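# Push chocolate bar row from steel table onto belt

## Task

Move the whole row of chocolate bars from the steel table onto the white infeed belt by sliding them, ending with each bar lying flat and entirely on the belt.

## Robot and tools

Robot: two arms, left_arm and right_arm, each ending in a five-part robotic hand (index, middle, ring, thumb). right_arm has a right hand; left_arm has its mirror image, a left hand. Arm bases in the scene frame: left_arm at (-0.046, +0.370, 0) m, right_arm at (+0.012, -0.326, 0) m, both facing almost exactly along +x.

Frames. Scene frame: origin at table-top height, halfway between the nominal bases; +z up, +x out over the table, left_arm on the +y side. Camera image sides do not match arm names. Fixed cameras and the table use the scene frame. Each arm's reported hand position, orientation, targets and velocities, and all offsets you send, use that arm's own base frame. The hand point sits just in front of the palm near the index/middle knuckles; its local +z runs along straight fingers toward the tips, +y points out of the palm face, and +x crosses the palm away from the thumb (toward the thumb on the left hand). A rigid mast near the wrist on the palm side can strike objects.

execute_actions(actions, cameras). actions is a list of actions run in order; each action is a list of 1 to 15 rows, and each row is one 1/30 s control step. An action lasts 15 steps (0.5 s); a short action repeats its final row. Every row is one flat list of 48 numbers, all in [-1, 1], covering both arms even if one stays still, in this order: left_arm dx, dy, dz, rx, ry, rz; left hand's 16 hinge numbers; left current_limit; left speed; then the same 24 for the right arm and hand.

Arm numbers are offsets, not poses. dx, dy, dz, rx, ry, rz give a displacement in that arm's base axes measured from the arm's Hand target as it was when the action began; every row in an action refers to that same start, not to the row before. The next action starts from the new Hand target, so sending the same offset again moves further. Scale: 1.0 equals 0.6 m for dx/dy/dz and 180 degrees for the rotation vector (rx, ry, rz), which turns about the target's position. Orientation commands are clipped to within 40 degrees of the measured orientation each step. All zeros re-requests the current target.

Hand numbers are absolute goals, not offsets. The 16 values per hand follow this order: index_abd, index_mcp, index_pip, index_dip, middle_abd, middle_mcp, middle_pip, middle_dip, ring_abd, ring_mcp, ring_pip, ring_dip, thumb_cmc, thumb_axl, thumb_mcp, thumb_ipl. Each maps linearly from -1 to +1 across that hinge's travel; toward -1 the fingers curl toward the palm and thumb_cmc brings the thumb in front of the palm. Straight values: abd +0.00, mcp +0.75, pip +0.58, dip +0.70, thumb_cmc +0.71, thumb_axl +0.68, thumb_mcp +0.23, thumb_ipl +0.17. current_limit maps -1..+1 to 0..550 mA (floor 11 mA); speed s gives (s+1)/2 of 8.5 rad/s. They start at +0.4 and -0.6. Since zero is a real goal, keep a hand unchanged by echoing its hand_goal, hand_current_limit and hand_speed.

cameras: names from cam_high, cam_low, cam_left_wrist, cam_right_wrist, or ["all"], or []. Images come back only for an empty actions list or when requested. A wrong name invalidates the call.

zoom_image(camera, region): enlarges [x0, y0, x1, y1] pixels (origin top-left, max 504 per side) from that camera's most recent image.

finished_scene(scene=1): ends the attempt irreversibly; the bars must stay on the belt without help.

Results. end_effector_position (m) and end_effector_quat_wxyz per arm in its base frame; Hand target, the pose your offsets are counted from. The hand often stops a few cm short of its target from friction and load, and right_arm's elbow sags, so command a bit higher or resend the shortfall as an offset. Per hand: hand_goal, hand_measured, hand_current_ma, hand_state (moving, goal, blocked, overload), hand_current_limit, hand_speed. Step readings list some intermediate positions. Joint torques and velocities are noisy and include the arm's weight.

Cautions. A bar falling off the table, or left off it, fails the task. Move bars by sliding with the hand side or fingers at moderate force; avoid slamming, hard pressing against the table or fixed parts, and dropping anything. Never let the two arms or hands touch or press each other. A finger motor held at 495 mA or more for 5 s shuts down for 10 s. Pushing steadily against an unreachable pose, holding loads or staying stretched out heats motors; at 85 °C a MOTOR HOT line appears and at 100 °C the arm drops for 30 s or more. Something may occasionally nudge loose bars, so check with cameras before finishing. Time, including thinking, counts; smooth, low-effort motion is preferred.

Each tool is called after ">>>" by a JSON object that holds its "op" and its "data", one argument or row to a line.

## Session

>>> {"op": "execute_actions", "data": {
  "actions": [],
  "cameras": ["all"]
}}

Scene clock: 0.00 s.
left_arm: end_effector_position=(+0.5436, -0.0432, +0.3859) hand_goal=(+0.000, +0.754, +0.576, +0.696, +0.000, +0.754, +0.576, +0.696, +0.000, +0.754, +0.576, +0.696, +0.714, +0.678, +0.226, +0.168) hand_measured=(+0.000, +0.754, +0.576, +0.696, +0.000, +0.754, +0.576, +0.696, +0.000, +0.754, +0.576, +0.696, +0.714, +0.678, +0.226, +0.168) hand_current_ma=(+0, +0, +0, +0, +0, +0, +0, +0, +0, +0, +0, +0, +0, +0, +0, +0) hand_state=(goal, goal, goal, goal, goal, goal, goal, goal, goal, goal, goal, goal, goal, goal, goal, goal) hand_current_limit=0.40 hand_speed=-0.60 end_effector_quat_wxyz=(+0.119, +0.367, +0.892, +0.235) | right_arm: end_effector_position=(+0.3853, -0.0086, +0.2119) hand_goal=(+0.000, +0.754, +0.576, +0.696, +0.000, +0.754, +0.576, +0.696, +0.000, +0.754, +0.576, +0.696, +0.714, +0.678, +0.226, +0.168) hand_measured=(+0.000, +0.754, +0.576, +0.696, +0.000, +0.754, +0.576, +0.696, +0.000, +0.754, +0.576, +0.696, +0.714, +0.678, +0.226, +0.168) hand_current_ma=(+0, +0, +0, +0, +0, +0, +0, +0, +0, +0, +0, +0, +0, +0, +0, +0) hand_state=(goal, goal, goal, goal, goal, goal, goal, goal, goal, goal, goal, goal, goal, goal, goal, goal) hand_current_limit=0.40 hand_speed=-0.60 end_effector_quat_wxyz=(+0.043, +0.955, -0.105, +0.274)
Joint positions: left_arm=[-0.366 1.532 1.671 -1.437 -0.464 -1.091] | right_arm=[0.276 1.17 0.981 -0.887 0.277 1.995]
Joint velocities: within noise
Joint torques (N m): no reading
Motor temperatures (°C): left_arm=[31 34 32 31 32 32] | right_arm=[34 35 34 30 31 31]
Heat: left arm: hottest shoulder 34 °C; right arm: hottest shoulder 35 °C.
Hand target: left_arm +0.5463, -0.0442, +0.3991; +0.134, +0.363, +0.892, +0.235 | right_arm +0.3943, -0.0062, +0.2271; +0.036, +0.950, -0.107, +0.291

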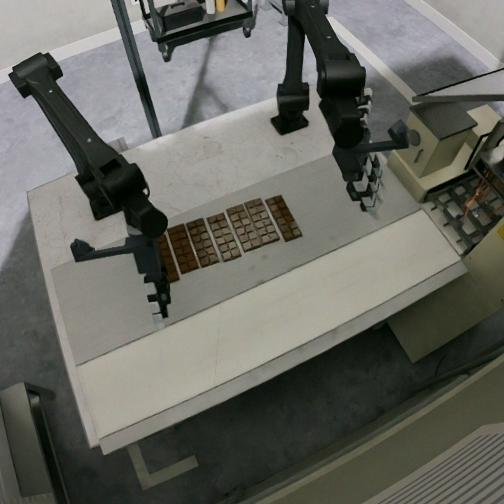

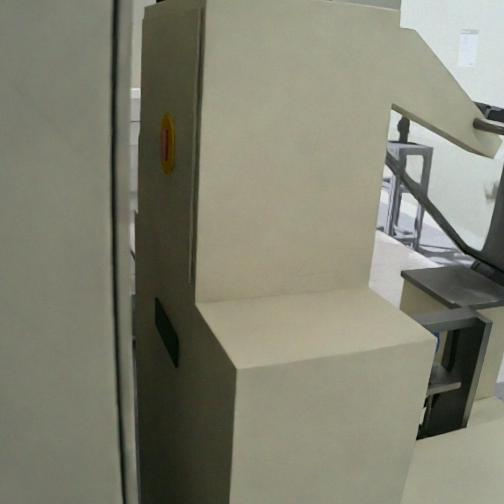

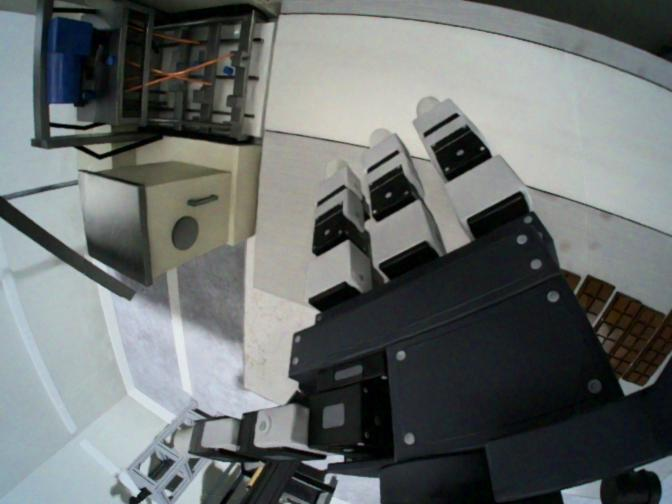

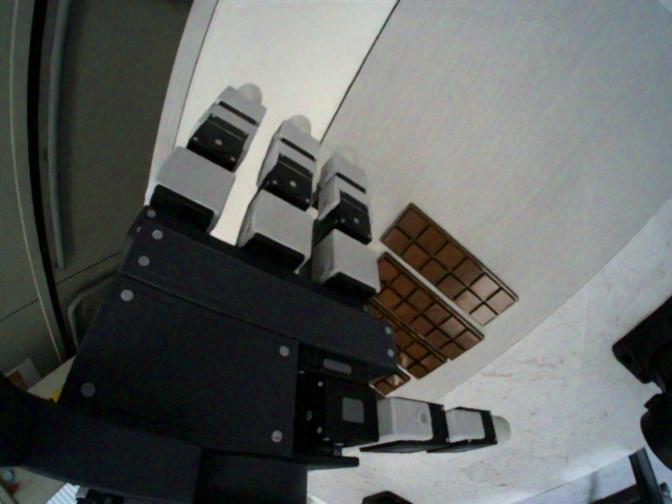

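>>> {"op": "zoom_image", "data": {
  "camera": "cam_high",
  "region": [130, 160, 330, 320]
}}

>>> {"op": "zoom_image", "data": {
  "camera": "cam_high",
  "region": [20, 60, 480, 460]
}}

>>> {"op": "zoom_image", "data": {
  "camera": "cam_right_wrist",
  "region": [180, 0, 672, 400]
}}

Scaled by 2.520 from the camera's 504x504 image, which has a finer 720x720 frame.

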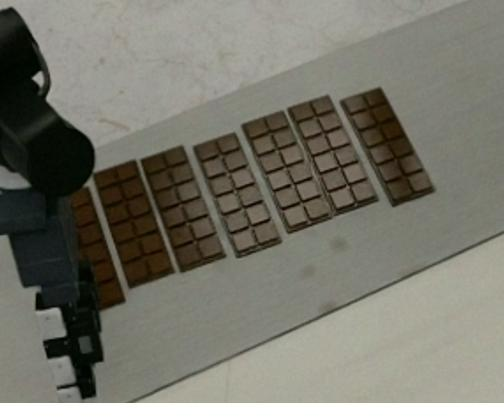

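Scaled by 1.096 from the camera's 504x504 image, which has a finer 720x720 frame.

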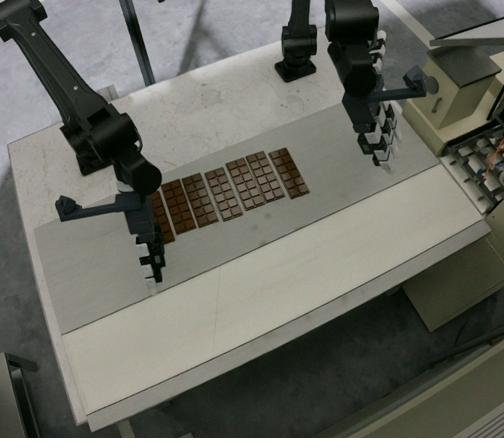

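Scaled by 1.024 from the camera's 672x504 image, which has a finer 960x720 frame.

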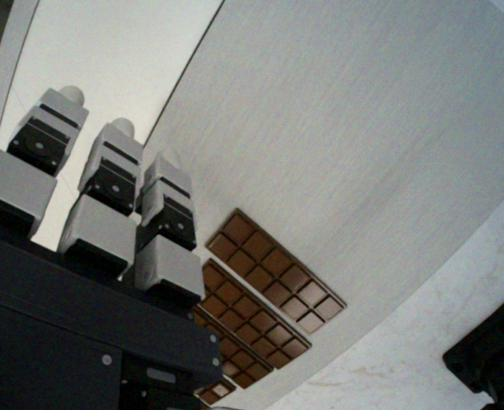

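>>> {"op": "zoom_image", "data": {
  "camera": "cam_high",
  "region": [240, 60, 400, 220]
}}

>>> {"op": "zoom_image", "data": {
  "camera": "cam_high",
  "region": [40, 140, 200, 340]
}}

>>> {"op": "zoom_image", "data": {
  "camera": "cam_high",
  "region": [350, 150, 500, 300]
}}

>>> {"op": "zoom_image", "data": {
  "camera": "cam_high",
  "region": [40, 310, 240, 470]
}}

Scaled by 3.150 from the camera's 504x504 image, which has a finer 720x720 frame.

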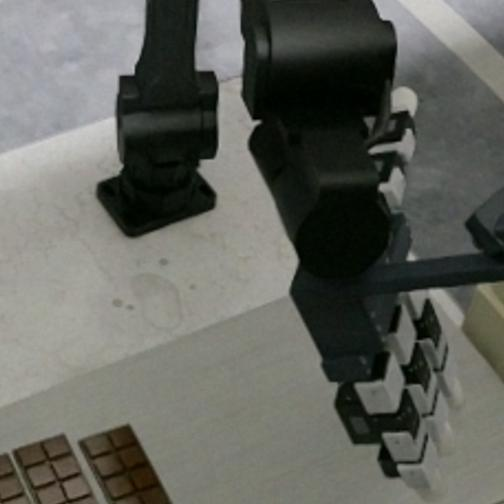

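Scaled by 2.520 from the camera's 504x504 image, which has a finer 720x720 frame.

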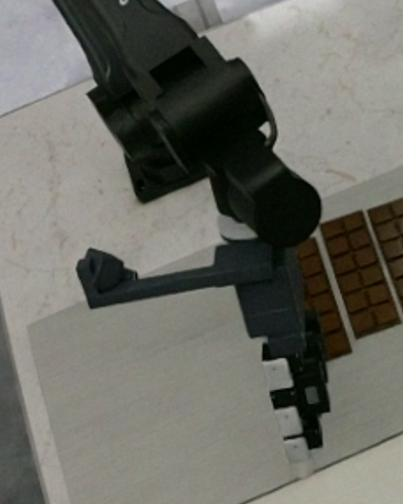

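Scaled by 3.360 from the camera's 504x504 image, which has a finer 720x720 frame.

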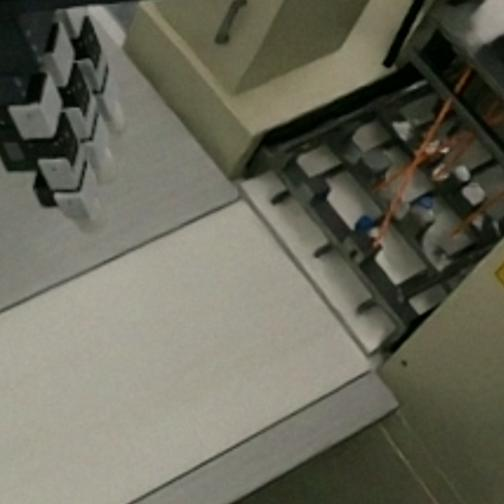

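Scaled by 2.520 from the camera's 504x504 image, which has a finer 720x720 frame.

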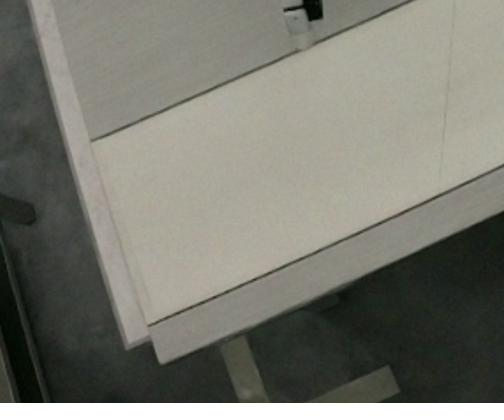

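>>> {"op": "execute_actions", "data": {
  "actions": [
    [[0,0,0,0,0,0,0,0.754,0.576,0.696,0,0.754,0.576,0.696,0,0.754,0.576,0.696,0.714,0.678,0.226,0.168,0.4,-0.6,0,0,0.1,-0.044,0.057,0.184,0,0.754,0.576,0.696,0,0.754,0.576,0.696,0,0.754,0.576,0.696,0.714,0.678,0.226,0.168,0.4,-0.6]]
  ]
}}

Scene clock: 29.20 s.
left_arm: end_effector_position=(+0.5436, -0.0432, +0.3859) hand_goal=(+0.000, +0.754, +0.576, +0.696, +0.000, +0.754, +0.576, +0.696, +0.000, +0.754, +0.576, +0.696, +0.714, +0.678, +0.226, +0.168) hand_measured=(+0.000, +0.756, +0.576, +0.696, +0.000, +0.756, +0.576, +0.696, +0.000, +0.756, +0.576, +0.696, +0.716, +0.678, +0.224, +0.168) hand_current_ma=(+0, +2, +1, +0, +0, +2, +1, +0, +0, +2, +1, +0, +3, -1, -3, +0) hand_state=(goal, goal, goal, goal, goal, goal, goal, goal, goal, goal, goal, goal, goal, goal, goal, goal) hand_current_limit=0.40 hand_speed=-0.60 end_effector_quat_wxyz=(+0.119, +0.367, +0.892, +0.235) | right_arm: end_effector_position=(+0.3805, -0.0057, +0.2621) hand_goal=(+0.000, +0.754, +0.576, +0.696, +0.000, +0.754, +0.576, +0.696, +0.000, +0.754, +0.576, +0.696, +0.714, +0.678, +0.226, +0.168) hand_measured=(+0.000, +0.754, +0.576, +0.696, +0.000, +0.754, +0.576, +0.696, +0.000, +0.752, +0.576, +0.696, +0.714, +0.678, +0.224, +0.168) hand_current_ma=(+0, -1, +0, +0, +0, -1, +0, +0, +0, -1, +0, +0, +0, -1, -3, +0) hand_state=(goal, goal, goal, goal, goal, goal, goal, goal, goal, goal, goal, goal, goal, goal, goal, goal) hand_current_limit=0.40 hand_speed=-0.60 end_effector_quat_wxyz=(+0.028, +0.962, +0.190, +0.193)
Joint positions: left_arm=[-0.366 1.532 1.671 -1.437 -0.464 -1.091] | right_arm=[0.254 1.08 1.059 -1.163 0.077 1.42]
Joint torques (N m): left_arm=[0.79 -11.46 10.03 0.79 -0.65 0.01] | right_arm=[-0.5 -5.6 13.38 0.77 0.15 -0.17]
Heat: left arm: hottest elbow 36 °C; right arm: hottest elbow 37 °C.
Hand target: left_arm +0.5463, -0.0442, +0.3991; +0.134, +0.363, +0.892, +0.235 | right_arm +0.3943, -0.0061, +0.2869; +0.025, +0.958, +0.192, +0.211
Off the commanded pose: left_arm 0.014 m, 2 deg | right_arm 0.028 m, 2 deg.
Step readings (end_effector_position of left_arm | right_arm):
0: (+0.5436, -0.0432, +0.3859) | (+0.3853, -0.0086, +0.2119)
1: (+0.5436, -0.0432, +0.3859) | (+0.3855, -0.0085, +0.2118)
2: (+0.5436, -0.0432, +0.3859) | (+0.3854, -0.0073, +0.2116)
4: (+0.5436, -0.0432, +0.3859) | (+0.3807, -0.0057, +0.2139)
8: (+0.5436, -0.0432, +0.3859) | (+0.3712, -0.0060, +0.2303)
15: (+0.5436, -0.0432, +0.3859) | (+0.3781, -0.0016, +0.2611)

>>> {"op": "execute_actions", "data": {
  "actions": [
    [[0,0,0,0,0,0,0,0.754,0.576,0.696,0,0.754,0.576,0.696,0,0.754,0.576,0.696,0.714,0.678,0.226,0.168,0.4,-0.6,-0.07,0.07,0.05,-0.044,0.057,0.184,0,0.65,0.576,0.696,0,0.65,0.576,0.696,0,0.65,0.576,0.696,0.714,0.678,0.226,0.168,0.4,-0.6]],
    [[0,0,0,0,0,0,0,0.754,0.576,0.696,0,0.754,0.576,0.696,0,0.754,0.576,0.696,0.714,0.678,0.226,0.168,0.4,-0.6,-0.07,0.07,0.05,-0.0453,0.057,0.1845,0,0.549,0.576,0.696,0,0.549,0.576,0.696,0,0.549,0.576,0.696,0.714,0.678,0.226,0.168,0.4,-0.6]]
  ],
  "cameras": ["all"]
}}

Scene clock: 33.33 s.
left_arm: end_effector_position=(+0.5436, -0.0432, +0.3859) hand_goal=(+0.000, +0.754, +0.576, +0.696, +0.000, +0.754, +0.576, +0.696, +0.000, +0.754, +0.576, +0.696, +0.714, +0.678, +0.226, +0.168) hand_measured=(+0.000, +0.756, +0.576, +0.696, +0.000, +0.756, +0.576, +0.696, +0.000, +0.756, +0.576, +0.696, +0.716, +0.678, +0.224, +0.168) hand_current_ma=(+0, +2, +1, +0, +0, +2, +1, +0, +0, +2, +1, +0, +3, -1, -3, +0) hand_state=(goal, goal, goal, goal, goal, goal, goal, goal, goal, goal, goal, goal, goal, goal, goal, goal) hand_current_limit=0.40 hand_speed=-0.60 end_effector_quat_wxyz=(+0.119, +0.367, +0.892, +0.235) | right_arm: end_effector_position=(+0.3034, +0.0763, +0.3241) hand_goal=(+0.000, +0.550, +0.576, +0.696, +0.000, +0.550, +0.576, +0.696, +0.000, +0.550, +0.576, +0.696, +0.714, +0.678, +0.226, +0.168) hand_measured=(+0.000, +0.556, +0.576, +0.696, +0.000, +0.556, +0.576, +0.696, +0.000, +0.556, +0.576, +0.696, +0.714, +0.678, +0.224, +0.168) hand_current_ma=(+0, +7, +0, +0, +0, +8, +0, +0, +0, +8, +0, +0, +0, -1, -4, +0) hand_state=(goal, goal, goal, goal, goal, goal, goal, goal, goal, goal, goal, goal, goal, goal, goal, goal) hand_current_limit=0.40 hand_speed=-0.60 end_effector_quat_wxyz=(+0.032, +0.713, +0.699, +0.051)
Joint positions: left_arm=[-0.366 1.532 1.671 -1.437 -0.464 -1.091] | right_arm=[0.453 0.905 1.144 -1.692 0.029 0.472]
Joint torques (N m): left_arm=[0.79 -11.46 10.04 0.79 -0.65 0.01] | right_arm=[-0.32 -2.02 12.42 0.36 0.14 -0.11]
Motor temperatures (°C): left_arm=[31 35 37 31 33 32] | right_arm=[34 35 38 30 32 31]
Heat: left arm: hottest elbow 37 °C; right arm: hottest elbow 38 °C.
Hand target: left_arm +0.5463, -0.0442, +0.3991; +0.134, +0.363, +0.892, +0.235 | right_arm +0.3103, +0.0779, +0.3469; +0.000, +0.707, +0.707, -0.001
Off the commanded pose: left_arm 0.014 m, 2 deg | right_arm 0.024 m, 7 deg.
joint sent to its limit (right arm) — joint 4 (wrist pitch), lower limit. The joint targets are off in orientation, not in position.
Step readings (end_effector_position of left_arm | right_arm):
0: (+0.5436, -0.0432, +0.3859) | (+0.3805, -0.0057, +0.2622)
1: (+0.5436, -0.0432, +0.3859) | (+0.3804, -0.0056, +0.2620)
2: (+0.5436, -0.0432, +0.3859) | (+0.3785, -0.0041, +0.2621)
4: (+0.5436, -0.0432, +0.3859) | (+0.3682, +0.0019, +0.2623)
8: (+0.5436, -0.0432, +0.3859) | (+0.3434, +0.0212, +0.2720)
15: (+0.5436, -0.0432, +0.3859) | (+0.3390, +0.0315, +0.2938)
16: (+0.5436, -0.0432, +0.3859) | (+0.3391, +0.0322, +0.2947)
17: (+0.5436, -0.0432, +0.3859) | (+0.3373, +0.0342, +0.2956)
19: (+0.5436, -0.0432, +0.3859) | (+0.3283, +0.0389, +0.2972)
23: (+0.5436, -0.0432, +0.3859) | (+0.3070, +0.0584, +0.3056)
30: (+0.5436, -0.0432, +0.3859) | (+0.3016, +0.0698, +0.3239)

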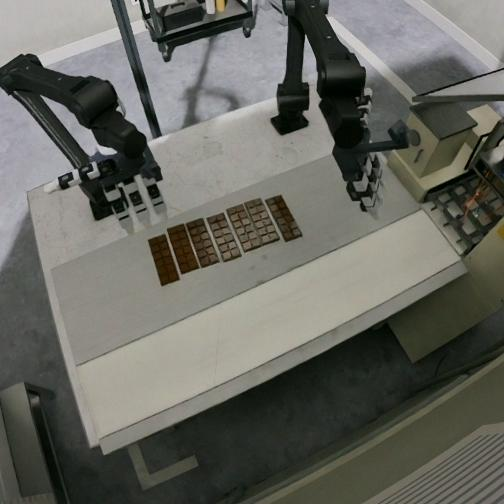

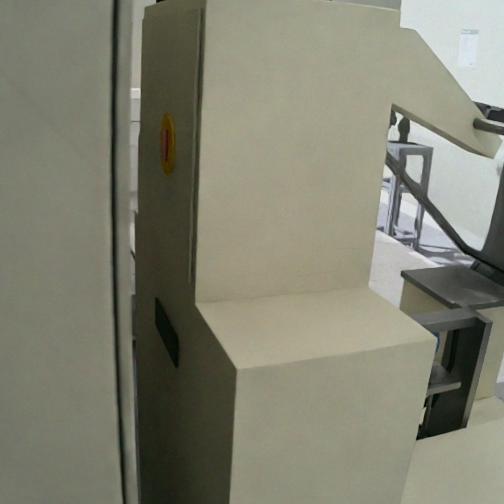

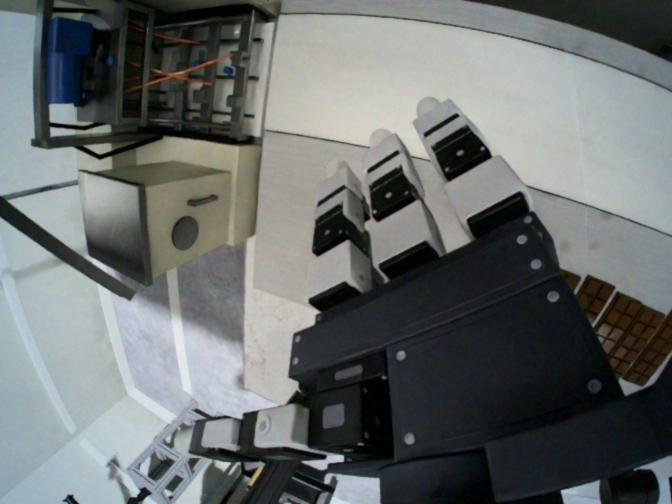

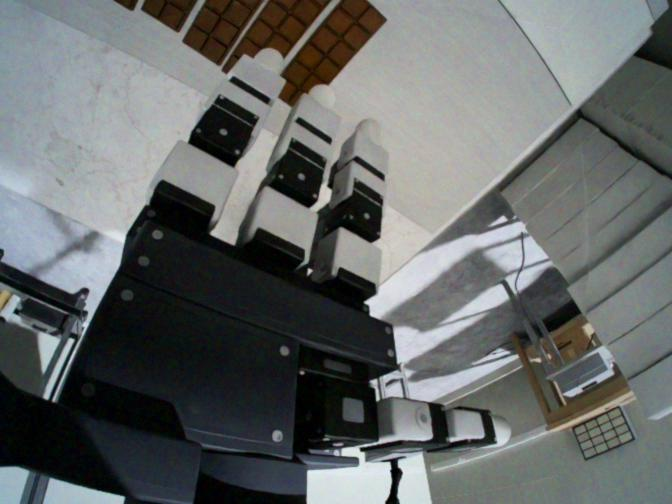

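>>> {"op": "zoom_image", "data": {
  "camera": "cam_high",
  "region": [130, 170, 320, 300]
}}

>>> {"op": "zoom_image", "data": {
  "camera": "cam_high",
  "region": [40, 140, 200, 300]
}}

>>> {"op": "zoom_image", "data": {
  "camera": "cam_right_wrist",
  "region": [100, 0, 500, 300]
}}

Scaled by 2.653 from the camera's 504x504 image, which has a finer 720x720 frame.

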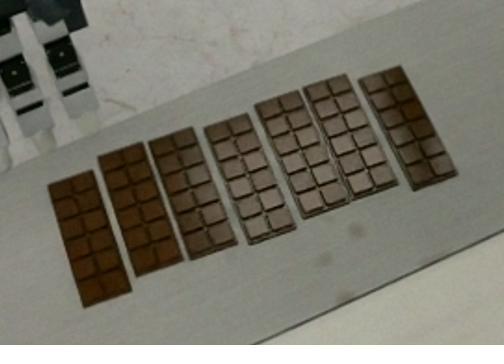

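Scaled by 3.150 from the camera's 504x504 image, which has a finer 720x720 frame.

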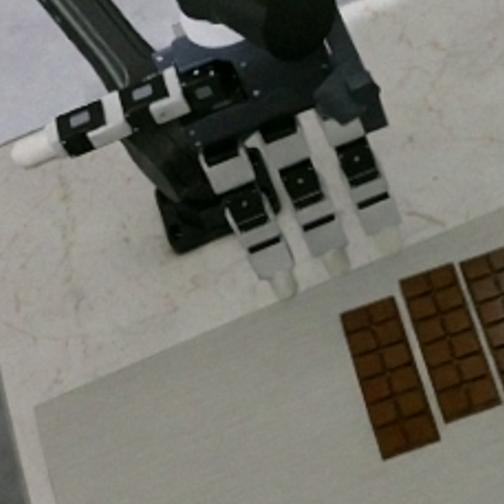

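Scaled by 1.260 from the camera's 672x504 image, which has a finer 960x720 frame.

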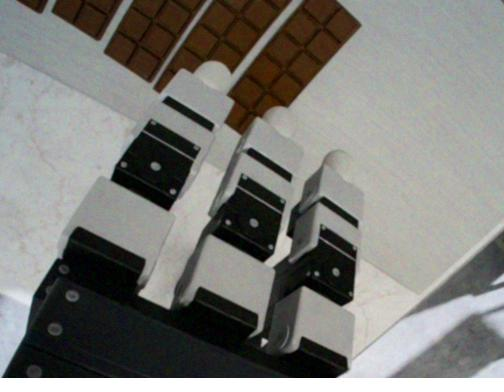

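>>> {"op": "execute_actions", "data": {
  "actions": [
    [[-0.118,-0.072,-0.07,-0.0118,0.0432,-0.0619,0,0.549,0.576,0.696,0,0.549,0.576,0.696,0,0.549,0.576,0.696,0.714,0.678,0.226,0.168,0.4,-0.6,-0.046,0.0213,-0.05,0,0,0,0,0.549,0.576,0.696,0,0.549,0.576,0.696,0,0.549,0.576,0.696,0.714,0.678,0.226,0.168,0.4,-0.6]],
    [[-0.118,-0.072,-0.07,-0.0118,0.0432,-0.0619,0,0.549,0.576,0.696,0,0.549,0.576,0.696,0,0.549,0.576,0.696,0.714,0.678,0.226,0.168,0.4,-0.6,-0.046,0.0213,-0.05,0,0,0,0,0.549,0.576,0.696,0,0.549,0.576,0.696,0,0.549,0.576,0.696,0.714,0.678,0.226,0.168,0.4,-0.6]],
    [[-0.118,-0.072,-0.07,-0.0118,0.0432,-0.0619,0,0.549,0.576,0.696,0,0.549,0.576,0.696,0,0.549,0.576,0.696,0.714,0.678,0.226,0.168,0.4,-0.6,-0.046,0.0213,-0.05,0,0,0,0,0.549,0.576,0.696,0,0.549,0.576,0.696,0,0.549,0.576,0.696,0.714,0.678,0.226,0.168,0.4,-0.6]]
  ],
  "cameras": ["cam_high"]
}}

Scene clock: 42.87 s.
left_arm: end_effector_position=(+0.3366, -0.1731, +0.2686) hand_goal=(+0.000, +0.550, +0.576, +0.696, +0.000, +0.550, +0.576, +0.696, +0.000, +0.550, +0.576, +0.696, +0.714, +0.678, +0.226, +0.168) hand_measured=(+0.000, +0.552, +0.576, +0.696, +0.000, +0.554, +0.576, +0.696, +0.000, +0.552, +0.576, +0.696, +0.716, +0.678, +0.224, +0.168) hand_current_ma=(+0, +4, +1, +0, +0, +5, +1, +0, +0, +5, +1, +0, +3, -1, -5, +0) hand_state=(goal, goal, goal, goal, goal, goal, goal, goal, goal, goal, goal, goal, goal, goal, goal, goal) hand_current_limit=0.40 hand_speed=-0.60 end_effector_quat_wxyz=(+0.031, +0.629, +0.775, +0.061) | right_arm: end_effector_position=(+0.2291, +0.1155, +0.2540) hand_goal=(+0.000, +0.550, +0.576, +0.696, +0.000, +0.550, +0.576, +0.696, +0.000, +0.550, +0.576, +0.696, +0.714, +0.678, +0.226, +0.168) hand_measured=(+0.000, +0.552, +0.576, +0.696, +0.000, +0.552, +0.576, +0.696, +0.000, +0.552, +0.576, +0.696, +0.714, +0.678, +0.224, +0.168) hand_current_ma=(+0, +2, +0, +0, +0, +2, +0, +0, +0, +2, +0, +0, +0, -1, -4, +0) hand_state=(goal, goal, goal, goal, goal, goal, goal, goal, goal, goal, goal, goal, goal, goal, goal, goal) hand_current_limit=0.40 hand_speed=-0.60 end_effector_quat_wxyz=(-0.001, +0.707, +0.707, -0.007)
Joint positions: left_arm=[-0.752 1.177 1.167 -1.507 -0.127 -0.956] | right_arm=[0.764 0.852 0.962 -1.695 -0.002 0.763]
Joint torques (N m): left_arm=[0.38 -6.89 8.02 -0.01 -0.32 0.05] | right_arm=[1.03 -2.37 8.28 0.51 0.29 0.08]
Heat: left arm: hottest elbow 38 °C; right arm: hottest elbow 39 °C.
Hand target: left_arm +0.3337, -0.1739, +0.2730; +0.035, +0.634, +0.770, +0.061 | right_arm +0.2275, +0.1162, +0.2569; +0.000, +0.707, +0.707, -0.001
Off the commanded pose: left_arm 0.005 m, 1 deg | right_arm 0.003 m, 1 deg.
Step readings (end_effector_position of left_arm | right_arm):
0: (+0.5436, -0.0432, +0.3859) | (+0.3034, +0.0763, +0.3241)
1: (+0.5435, -0.0437, +0.3852) | (+0.3034, +0.0763, +0.3241)
2: (+0.5415, -0.0472, +0.3813) | (+0.3032, +0.0769, +0.3240)
4: (+0.5280, -0.0530, +0.3660) | (+0.3016, +0.0806, +0.3238)
8: (+0.4934, -0.0713, +0.3453) | (+0.2932, +0.0898, +0.3184)
15: (+0.4774, -0.0881, +0.3552) | (+0.2882, +0.0915, +0.3144)
16: (+0.4767, -0.0881, +0.3549) | (+0.2880, +0.0915, +0.3141)
17: (+0.4735, -0.0908, +0.3508) | (+0.2864, +0.0925, +0.3124)
19: (+0.4582, -0.0961, +0.3344) | (+0.2798, +0.0949, +0.3047)
23: (+0.4209, -0.1149, +0.3085) | (+0.2649, +0.1034, +0.2872)
30: (+0.4074, -0.1307, +0.3110) | (+0.2602, +0.1049, +0.2836)
31: (+0.4067, -0.1310, +0.3104) | (+0.2598, +0.1048, +0.2833)
32: (+0.4034, -0.1338, +0.3069) | (+0.2582, +0.1055, +0.2820)
34: (+0.3877, -0.1408, +0.2928) | (+0.2511, +0.1080, +0.2751)
38: (+0.3493, -0.1601, +0.2694) | (+0.2350, +0.1156, +0.2574)
45: (+0.3366, -0.1731, +0.2686) | (+0.2299, +0.1164, +0.2539)
Images, in order (width x height): cam_high 504x504.

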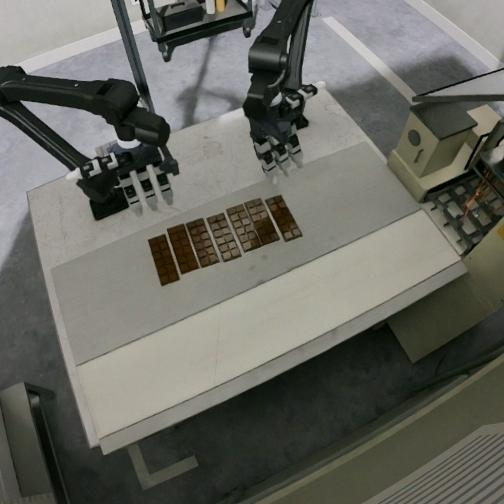

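>>> {"op": "execute_actions", "data": {
  "actions": [
    [[-0.08,-0.04,-0.07,-0.0118,0.0432,-0.0619,0,0.549,0.576,0.696,0,0.549,0.576,0.696,0,0.549,0.576,0.696,0.714,0.678,0.226,0.168,0.4,-0.6,-0.04,0.01,-0.07,0,0,0,0,0.549,0.576,0.696,0,0.549,0.576,0.696,0,0.549,0.576,0.696,0.714,0.678,0.226,0.168,0.4,-0.6]],
    [[-0.045,-0.03,-0.07,0,0,0,0,0.549,0.576,0.696,0,0.549,0.576,0.696,0,0.549,0.576,0.696,0.714,0.678,0.226,0.168,0.4,-0.6,-0.02,0.009,-0.07,0,0,0,0,0.549,0.576,0.696,0,0.549,0.576,0.696,0,0.549,0.576,0.696,0.714,0.678,0.226,0.168,0.4,-0.6]]
  ],
  "cameras": ["all"]
}}

Scene clock: 45.50 s.
left_arm: end_effector_position=(+0.2582, -0.2128, +0.1878) hand_goal=(+0.000, +0.550, +0.576, +0.696, +0.000, +0.550, +0.576, +0.696, +0.000, +0.550, +0.576, +0.696, +0.714, +0.678, +0.226, +0.168) hand_measured=(+0.000, +0.550, +0.576, +0.696, +0.000, +0.550, +0.576, +0.696, +0.000, +0.550, +0.576, +0.696, +0.716, +0.678, +0.224, +0.168) hand_current_ma=(+0, +1, +1, +0, +0, +1, +1, +0, +0, +1, +1, +0, +2, -1, -6, +0) hand_state=(goal, goal, goal, goal, goal, goal, goal, goal, goal, goal, goal, goal, goal, goal, goal, goal) hand_current_limit=0.40 hand_speed=-0.60 end_effector_quat_wxyz=(-0.006, +0.711, +0.703, +0.000) | right_arm: end_effector_position=(+0.1903, +0.1237, +0.1708) hand_goal=(+0.000, +0.550, +0.576, +0.696, +0.000, +0.550, +0.576, +0.696, +0.000, +0.550, +0.576, +0.696, +0.714, +0.678, +0.226, +0.168) hand_measured=(+0.000, +0.552, +0.576, +0.696, +0.000, +0.552, +0.576, +0.696, +0.000, +0.552, +0.576, +0.696, +0.714, +0.678, +0.224, +0.168) hand_current_ma=(+0, +1, +0, +0, +0, +1, +0, +0, +0, +1, +0, +0, +0, -1, -4, +0) hand_state=(goal, goal, goal, goal, goal, goal, goal, goal, goal, goal, goal, goal, goal, goal, goal, goal) hand_current_limit=0.40 hand_speed=-0.60 end_effector_quat_wxyz=(+0.000, +0.707, +0.707, -0.010)
Joint positions: left_arm=[-0.932 1.121 0.949 -1.412 0.002 -0.922] | right_arm=[0.946 0.793 0.717 -1.516 -0.003 0.945]
Joint torques (N m): left_arm=[0.32 -4.89 7.91 0.51 -0.25 -0.21] | right_arm=[0.97 -0.97 8.38 0.92 0.31 0.11]
Heat: left arm: hottest elbow 38 °C; right arm: hottest elbow 39 °C.
Hand target: left_arm +0.2588, -0.2159, +0.1891; +0.000, +0.707, +0.707, +0.000 | right_arm +0.1915, +0.1276, +0.1729; +0.000, +0.707, +0.707, -0.001
Off the commanded pose: left_arm 0.003 m, 1 deg | right_arm 0.005 m, 1 deg.
Step readings (end_effector_position of left_arm | right_arm):
0: (+0.3366, -0.1731, +0.2686) | (+0.2291, +0.1155, +0.2540)
1: (+0.3361, -0.1735, +0.2680) | (+0.2289, +0.1154, +0.2535)
2: (+0.3328, -0.1761, +0.2646) | (+0.2278, +0.1159, +0.2514)
4: (+0.3198, -0.1807, +0.2517) | (+0.2220, +0.1170, +0.2402)
8: (+0.2938, -0.1883, +0.2302) | (+0.2056, +0.1172, +0.2157)
15: (+0.2879, -0.1947, +0.2264) | (+0.2029, +0.1198, +0.2114)
16: (+0.2877, -0.1949, +0.2260) | (+0.2028, +0.1198, +0.2111)
17: (+0.2863, -0.1965, +0.2244) | (+0.2026, +0.1208, +0.2094)
19: (+0.2808, -0.2002, +0.2148) | (+0.2006, +0.1229, +0.1996)
23: (+0.2614, -0.2086, +0.1917) | (+0.1912, +0.1217, +0.1757)
30: (+0.2580, -0.2133, +0.1876) | (+0.1902, +0.1238, +0.1706)

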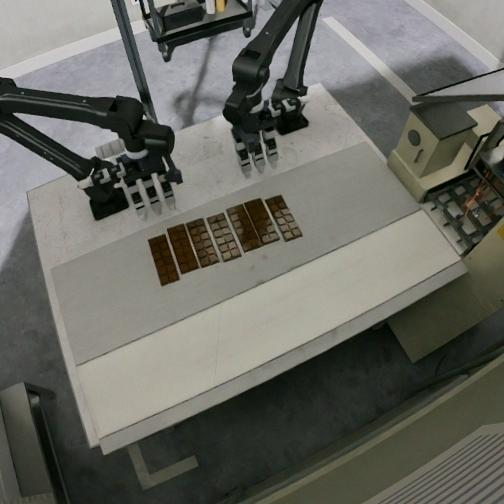

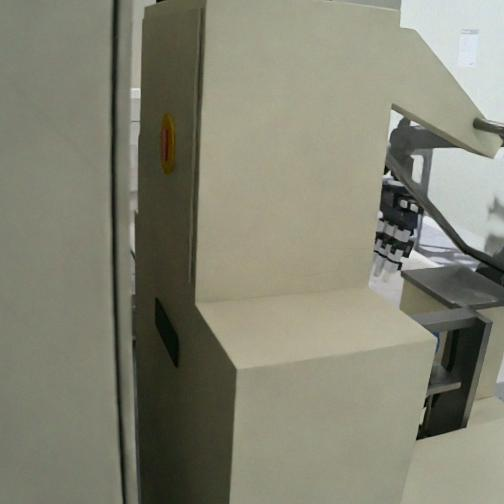

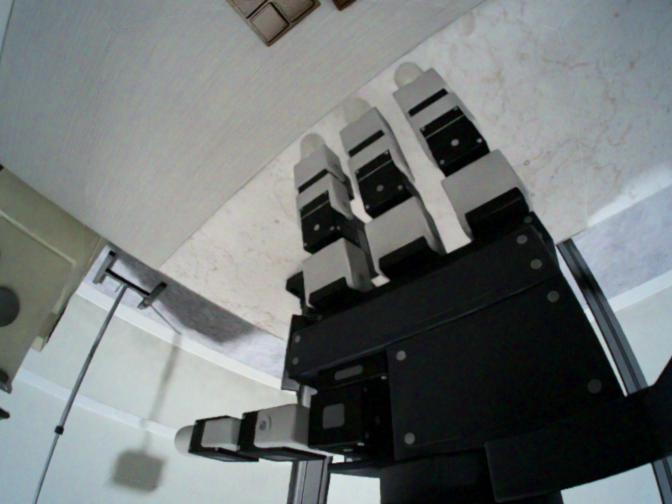

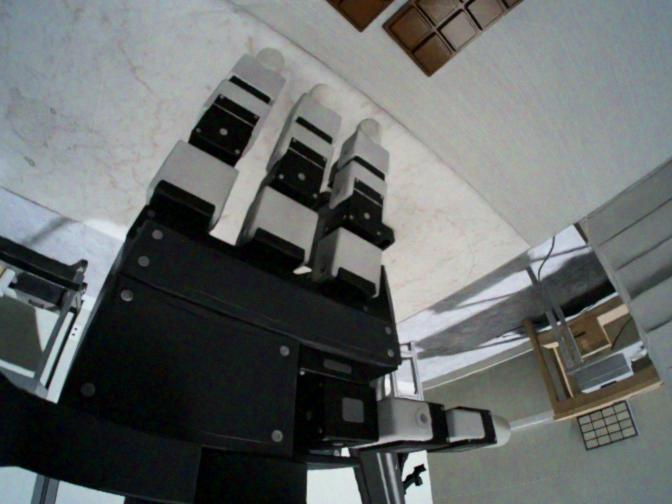

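>>> {"op": "zoom_image", "data": {
  "camera": "cam_high",
  "region": [80, 120, 220, 260]
}}

>>> {"op": "zoom_image", "data": {
  "camera": "cam_high",
  "region": [200, 100, 340, 240]
}}

Scaled by 3.600 from the camera's 504x504 image, which has a finer 720x720 frame.

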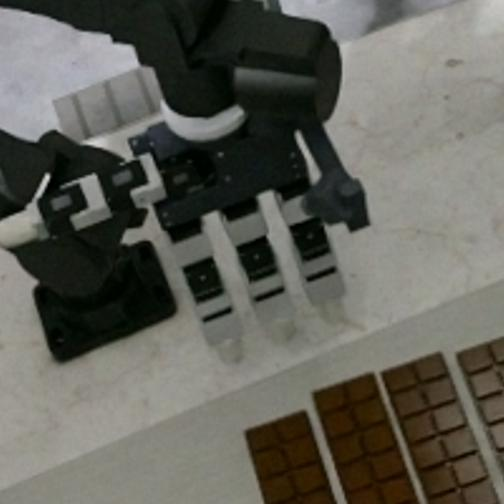

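Scaled by 3.600 from the camera's 504x504 image, which has a finer 720x720 frame.

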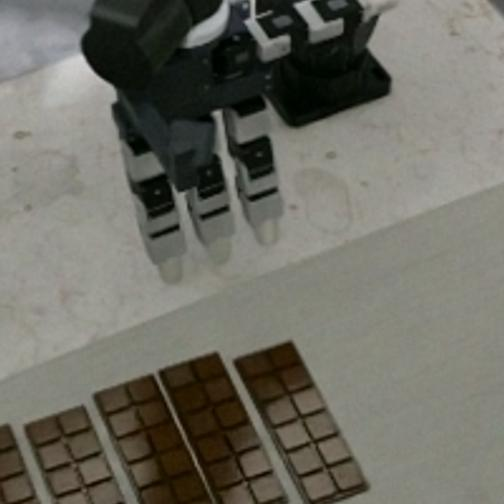

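>>> {"op": "execute_actions", "data": {
  "actions": [
    [[0.05,-0.028,-0.075,0,0,0,0,0.549,0.576,0.696,0,0.549,0.576,0.696,0,0.549,0.576,0.696,0.714,0.678,0.226,0.168,0.4,-0.6,0.025,-0.008,-0.05,0,0,0,0,0.549,0.576,0.696,0,0.549,0.576,0.696,0,0.549,0.576,0.696,0.714,0.678,0.226,0.168,0.4,-0.6]]
  ],
  "cameras": ["cam_high", "cam_left_wrist", "cam_right_wrist"]
}}

>>> {"op": "zoom_image", "data": {
  "camera": "cam_high",
  "region": [80, 140, 220, 280]
}}

>>> {"op": "zoom_image", "data": {
  "camera": "cam_high",
  "region": [200, 120, 340, 260]
}}

Scene clock: 49.33 s.
left_arm: end_effector_position=(+0.2810, -0.2295, +0.1468) hand_goal=(+0.000, +0.550, +0.576, +0.696, +0.000, +0.550, +0.576, +0.696, +0.000, +0.550, +0.576, +0.696, +0.714, +0.678, +0.226, +0.168) hand_measured=(+0.000, +0.552, +0.576, +0.696, +0.000, +0.552, +0.576, +0.696, +0.022, +0.554, +0.580, +0.698, +0.714, +0.678, +0.222, +0.168) hand_current_ma=(+0, +2, +1, +0, +0, +2, +1, +0, +49, +7, +6, +2, +1, -1, -7, +0) hand_state=(goal, goal, goal, goal, goal, goal, goal, goal, blocked, goal, goal, goal, goal, goal, goal, goal) hand_current_limit=0.40 hand_speed=-0.60 end_effector_quat_wxyz=(-0.006, +0.706, +0.708, -0.001) | right_arm: end_effector_position=(+0.1986, +0.1197, +0.1461) hand_goal=(+0.000, +0.550, +0.576, +0.696, +0.000, +0.550, +0.576, +0.696, +0.000, +0.550, +0.576, +0.696, +0.714, +0.678, +0.226, +0.168) hand_measured=(+0.000, +0.556, +0.578, +0.696, +0.000, +0.560, +0.580, +0.696, +0.000, +0.562, +0.580, +0.696, +0.714, +0.678, +0.224, +0.168) hand_current_ma=(+0, +8, +1, +0, +0, +17, +6, +0, +0, +22, +6, +0, +0, -1, -4, +0) hand_state=(goal, goal, goal, goal, goal, goal, goal, goal, goal, goal, goal, goal, goal, goal, goal, goal) hand_current_limit=0.40 hand_speed=-0.60 end_effector_quat_wxyz=(-0.003, +0.707, +0.707, -0.009)
Joint positions: left_arm=[-0.907 1.227 0.921 -1.276 0.004 -0.909] | right_arm=[0.893 0.807 0.659 -1.441 -0.007 0.894]
Joint torques (N m): left_arm=[1.55 -5.13 7.71 1.01 -0.35 0.09] | right_arm=[-0.97 0.15 7.66 1.65 0.53 -0.16]
Heat: left arm: hottest elbow 38 °C; right arm: hottest elbow 39 °C.
Hand target: left_arm +0.2889, -0.2327, +0.1440; +0.000, +0.707, +0.707, +0.000 | right_arm +0.2065, +0.1229, +0.1430; +0.000, +0.707, +0.707, -0.001
Off the commanded pose: left_arm 0.009 m, 1 deg | right_arm 0.009 m, 1 deg.
Step readings (end_effector_position of left_arm | right_arm):
0: (+0.2582, -0.2127, +0.1878) | (+0.1902, +0.1236, +0.1708)
1: (+0.2584, -0.2129, +0.1876) | (+0.1903, +0.1238, +0.1708)
2: (+0.2596, -0.2144, +0.1866) | (+0.1910, +0.1242, +0.1695)
4: (+0.2652, -0.2207, +0.1806) | (+0.1938, +0.1250, +0.1637)
8: (+0.2764, -0.2274, +0.1576) | (+0.1969, +0.1194, +0.1481)
15: (+0.2809, -0.2293, +0.1468) | (+0.1984, +0.1196, +0.1461)
Images, in order (width x height): cam_high 504x504, cam_left_wrist 672x504, cam_right_wrist 672x504.

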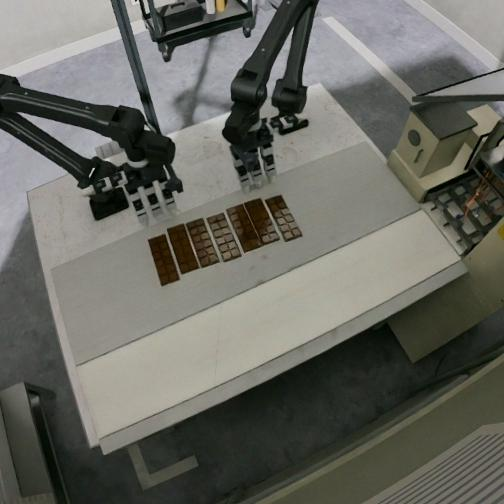

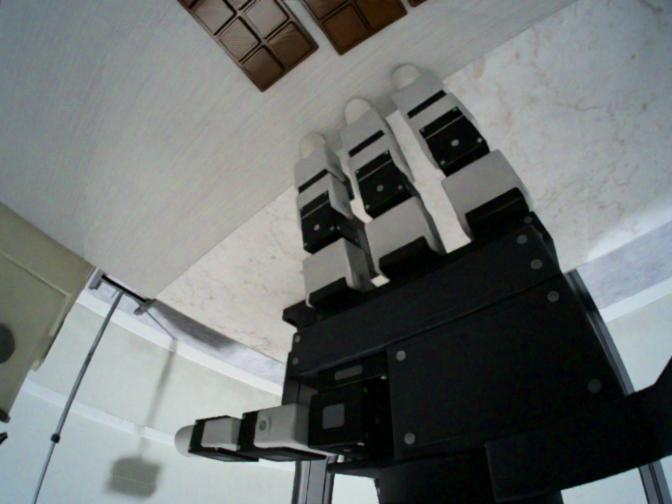

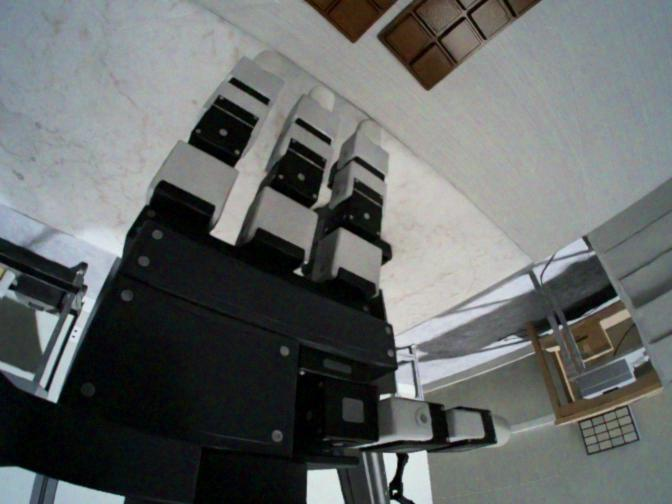

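Scaled by 3.600 from the camera's 504x504 image, which has a finer 720x720 frame.

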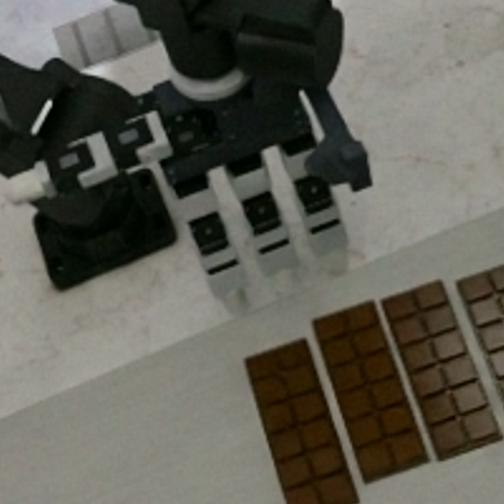

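Scaled by 3.600 from the camera's 504x504 image, which has a finer 720x720 frame.

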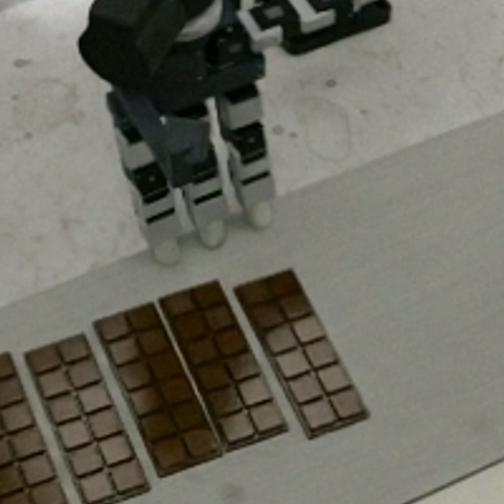

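>>> {"op": "execute_actions", "data": {
  "actions": [
    [[0.038,-0.013,0.016,0,0,0,0,0.549,0.576,0.696,0,0.549,0.576,0.696,0,0.549,0.576,0.696,0.714,0.678,0.226,0.168,0.4,-0.6,0.026,0.007,0.018,0,0,0,0,0.549,0.576,0.696,0,0.549,0.576,0.696,0,0.549,0.576,0.696,0.714,0.678,0.226,0.168,0.4,-0.6]]
  ],
  "cameras": ["cam_high", "cam_left_wrist", "cam_right_wrist"]
}}

>>> {"op": "zoom_image", "data": {
  "camera": "cam_high",
  "region": [80, 140, 220, 280]
}}

>>> {"op": "zoom_image", "data": {
  "camera": "cam_high",
  "region": [200, 120, 340, 260]
}}

Scene clock: 54.67 s.
left_arm: end_effector_position=(+0.2955, -0.2318, +0.1489) hand_goal=(+0.000, +0.550, +0.576, +0.696, +0.000, +0.550, +0.576, +0.696, +0.000, +0.550, +0.576, +0.696, +0.714, +0.678, +0.226, +0.168) hand_measured=(+0.000, +0.552, +0.576, +0.696, +0.000, +0.552, +0.576, +0.696, +0.032, +0.594, +0.614, +0.716, +0.714, +0.678, +0.222, +0.168) hand_current_ma=(+0, +2, +1, +0, +0, +2, +1, +0, +81, +150, +113, +52, +1, -1, -7, +0) hand_state=(goal, goal, goal, goal, goal, goal, goal, goal, blocked, blocked, blocked, blocked, goal, goal, goal, goal) hand_current_limit=0.40 hand_speed=-0.60 end_effector_quat_wxyz=(-0.009, +0.710, +0.705, -0.003) | right_arm: end_effector_position=(+0.2039, +0.1170, +0.1367) hand_goal=(+0.000, +0.550, +0.576, +0.696, +0.000, +0.550, +0.576, +0.696, +0.000, +0.550, +0.576, +0.696, +0.714, +0.678, +0.226, +0.168) hand_measured=(-0.006, +0.570, +0.588, +0.700, -0.004, +0.566, +0.586, +0.698, -0.002, +0.566, +0.582, +0.698, +0.714, +0.678, +0.224, +0.168) hand_current_ma=(-7, +41, +18, +4, -4, +33, +15, +3, -2, +31, +9, +1, +0, -1, -4, +0) hand_state=(goal, goal, goal, goal, goal, goal, goal, goal, goal, goal, goal, goal, goal, goal, goal, goal) hand_current_limit=0.40 hand_speed=-0.60 end_effector_quat_wxyz=(-0.007, +0.706, +0.708, -0.031)
Joint positions: left_arm=[-0.874 1.257 0.953 -1.284 0.006 -0.867] | right_arm=[0.851 0.852 0.66 -1.441 -0.018 0.847]
Joint torques (N m): left_arm=[1.85 -4.48 10.18 0.55 -0.46 0.05] | right_arm=[-1.03 -1.03 10.96 1.16 0.99 -0.11]
Heat: left arm: hottest elbow 38 °C; right arm: hottest elbow 40 °C.
Hand target: left_arm +0.3116, -0.2404, +0.1536; +0.000, +0.707, +0.707, +0.000 | right_arm +0.2221, +0.1270, +0.1537; +0.000, +0.707, +0.707, -0.001
Off the commanded pose: left_arm 0.019 m, 1 deg | right_arm 0.027 m, 4 deg.
Step readings (end_effector_position of left_arm | right_arm):
0: (+0.2810, -0.2294, +0.1468) | (+0.1986, +0.1197, +0.1461)
1: (+0.2810, -0.2295, +0.1468) | (+0.1986, +0.1197, +0.1461)
2: (+0.2814, -0.2294, +0.1468) | (+0.1989, +0.1195, +0.1458)
4: (+0.2842, -0.2295, +0.1475) | (+0.2000, +0.1189, +0.1445)
8: (+0.2929, -0.2303, +0.1488) | (+0.2025, +0.1169, +0.1398)
15: (+0.2954, -0.2316, +0.1490) | (+0.2038, +0.1168, +0.1367)
Images, in order (width x height): cam_high 504x504, cam_left_wrist 672x504, cam_right_wrist 672x504.

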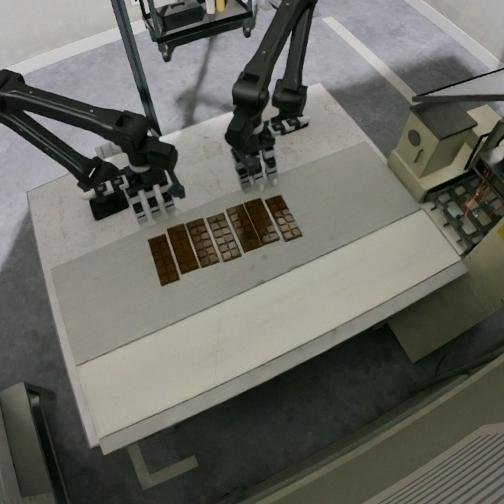

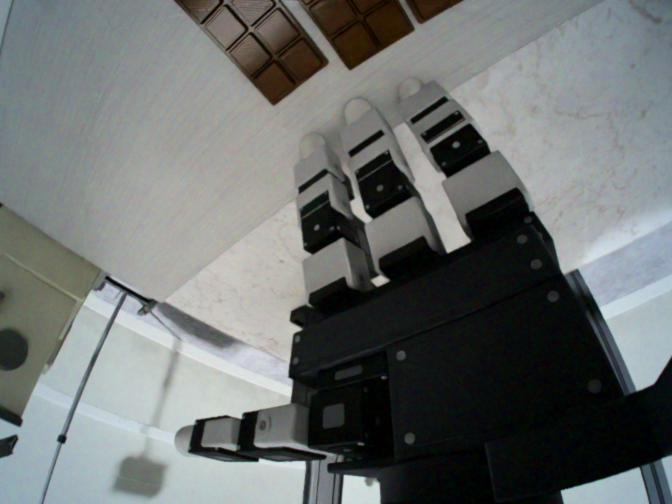

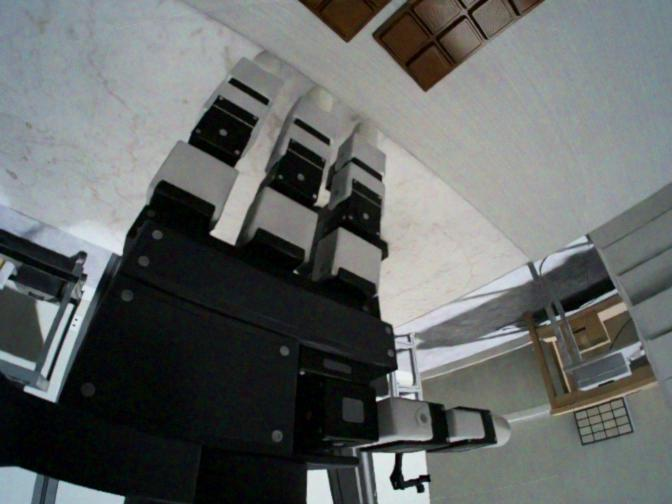

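Scaled by 3.600 from the camera's 504x504 image, which has a finer 720x720 frame.

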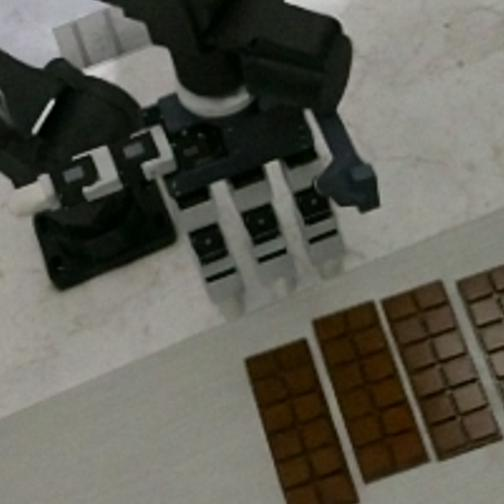

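Scaled by 3.600 from the camera's 504x504 image, which has a finer 720x720 frame.

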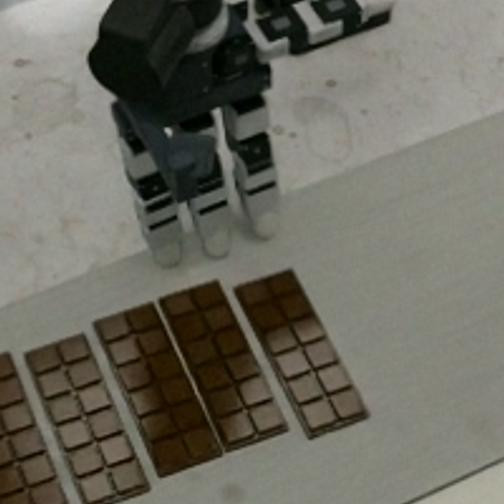

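>>> {"op": "zoom_image", "data": {
  "camera": "cam_left_wrist",
  "region": [280, 50, 480, 200]
}}

>>> {"op": "zoom_image", "data": {
  "camera": "cam_right_wrist",
  "region": [200, 20, 440, 200]
}}

>>> {"op": "zoom_image", "data": {
  "camera": "cam_high",
  "region": [225, 150, 295, 220]
}}

>>> {"op": "zoom_image", "data": {
  "camera": "cam_high",
  "region": [120, 190, 190, 260]
}}

Scaled by 2.520 from the camera's 672x504 image, which has a finer 960x720 frame.

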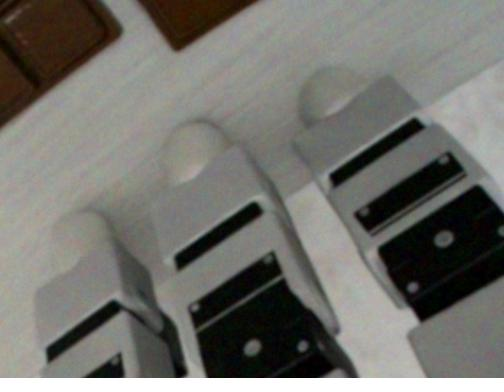

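Scaled by 2.100 from the camera's 672x504 image, which has a finer 960x720 frame.

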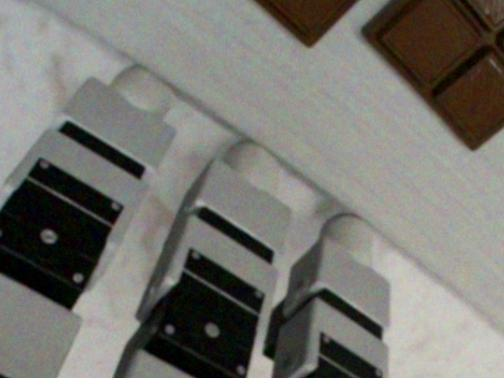

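Scaled by 7.200 from the camera's 504x504 image, which has a finer 720x720 frame.

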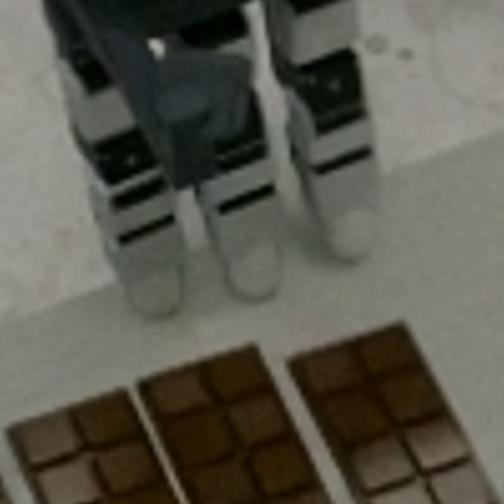

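Scaled by 7.200 from the camera's 504x504 image, which has a finer 720x720 frame.

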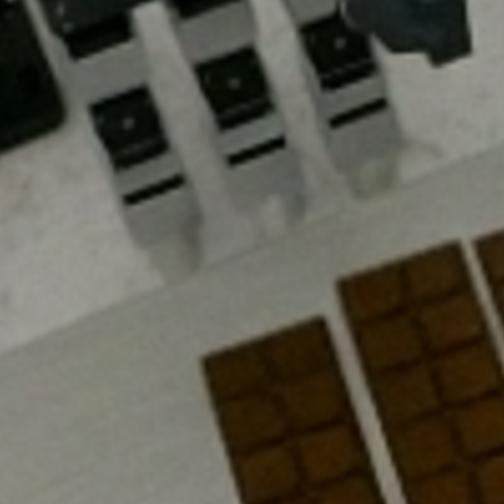

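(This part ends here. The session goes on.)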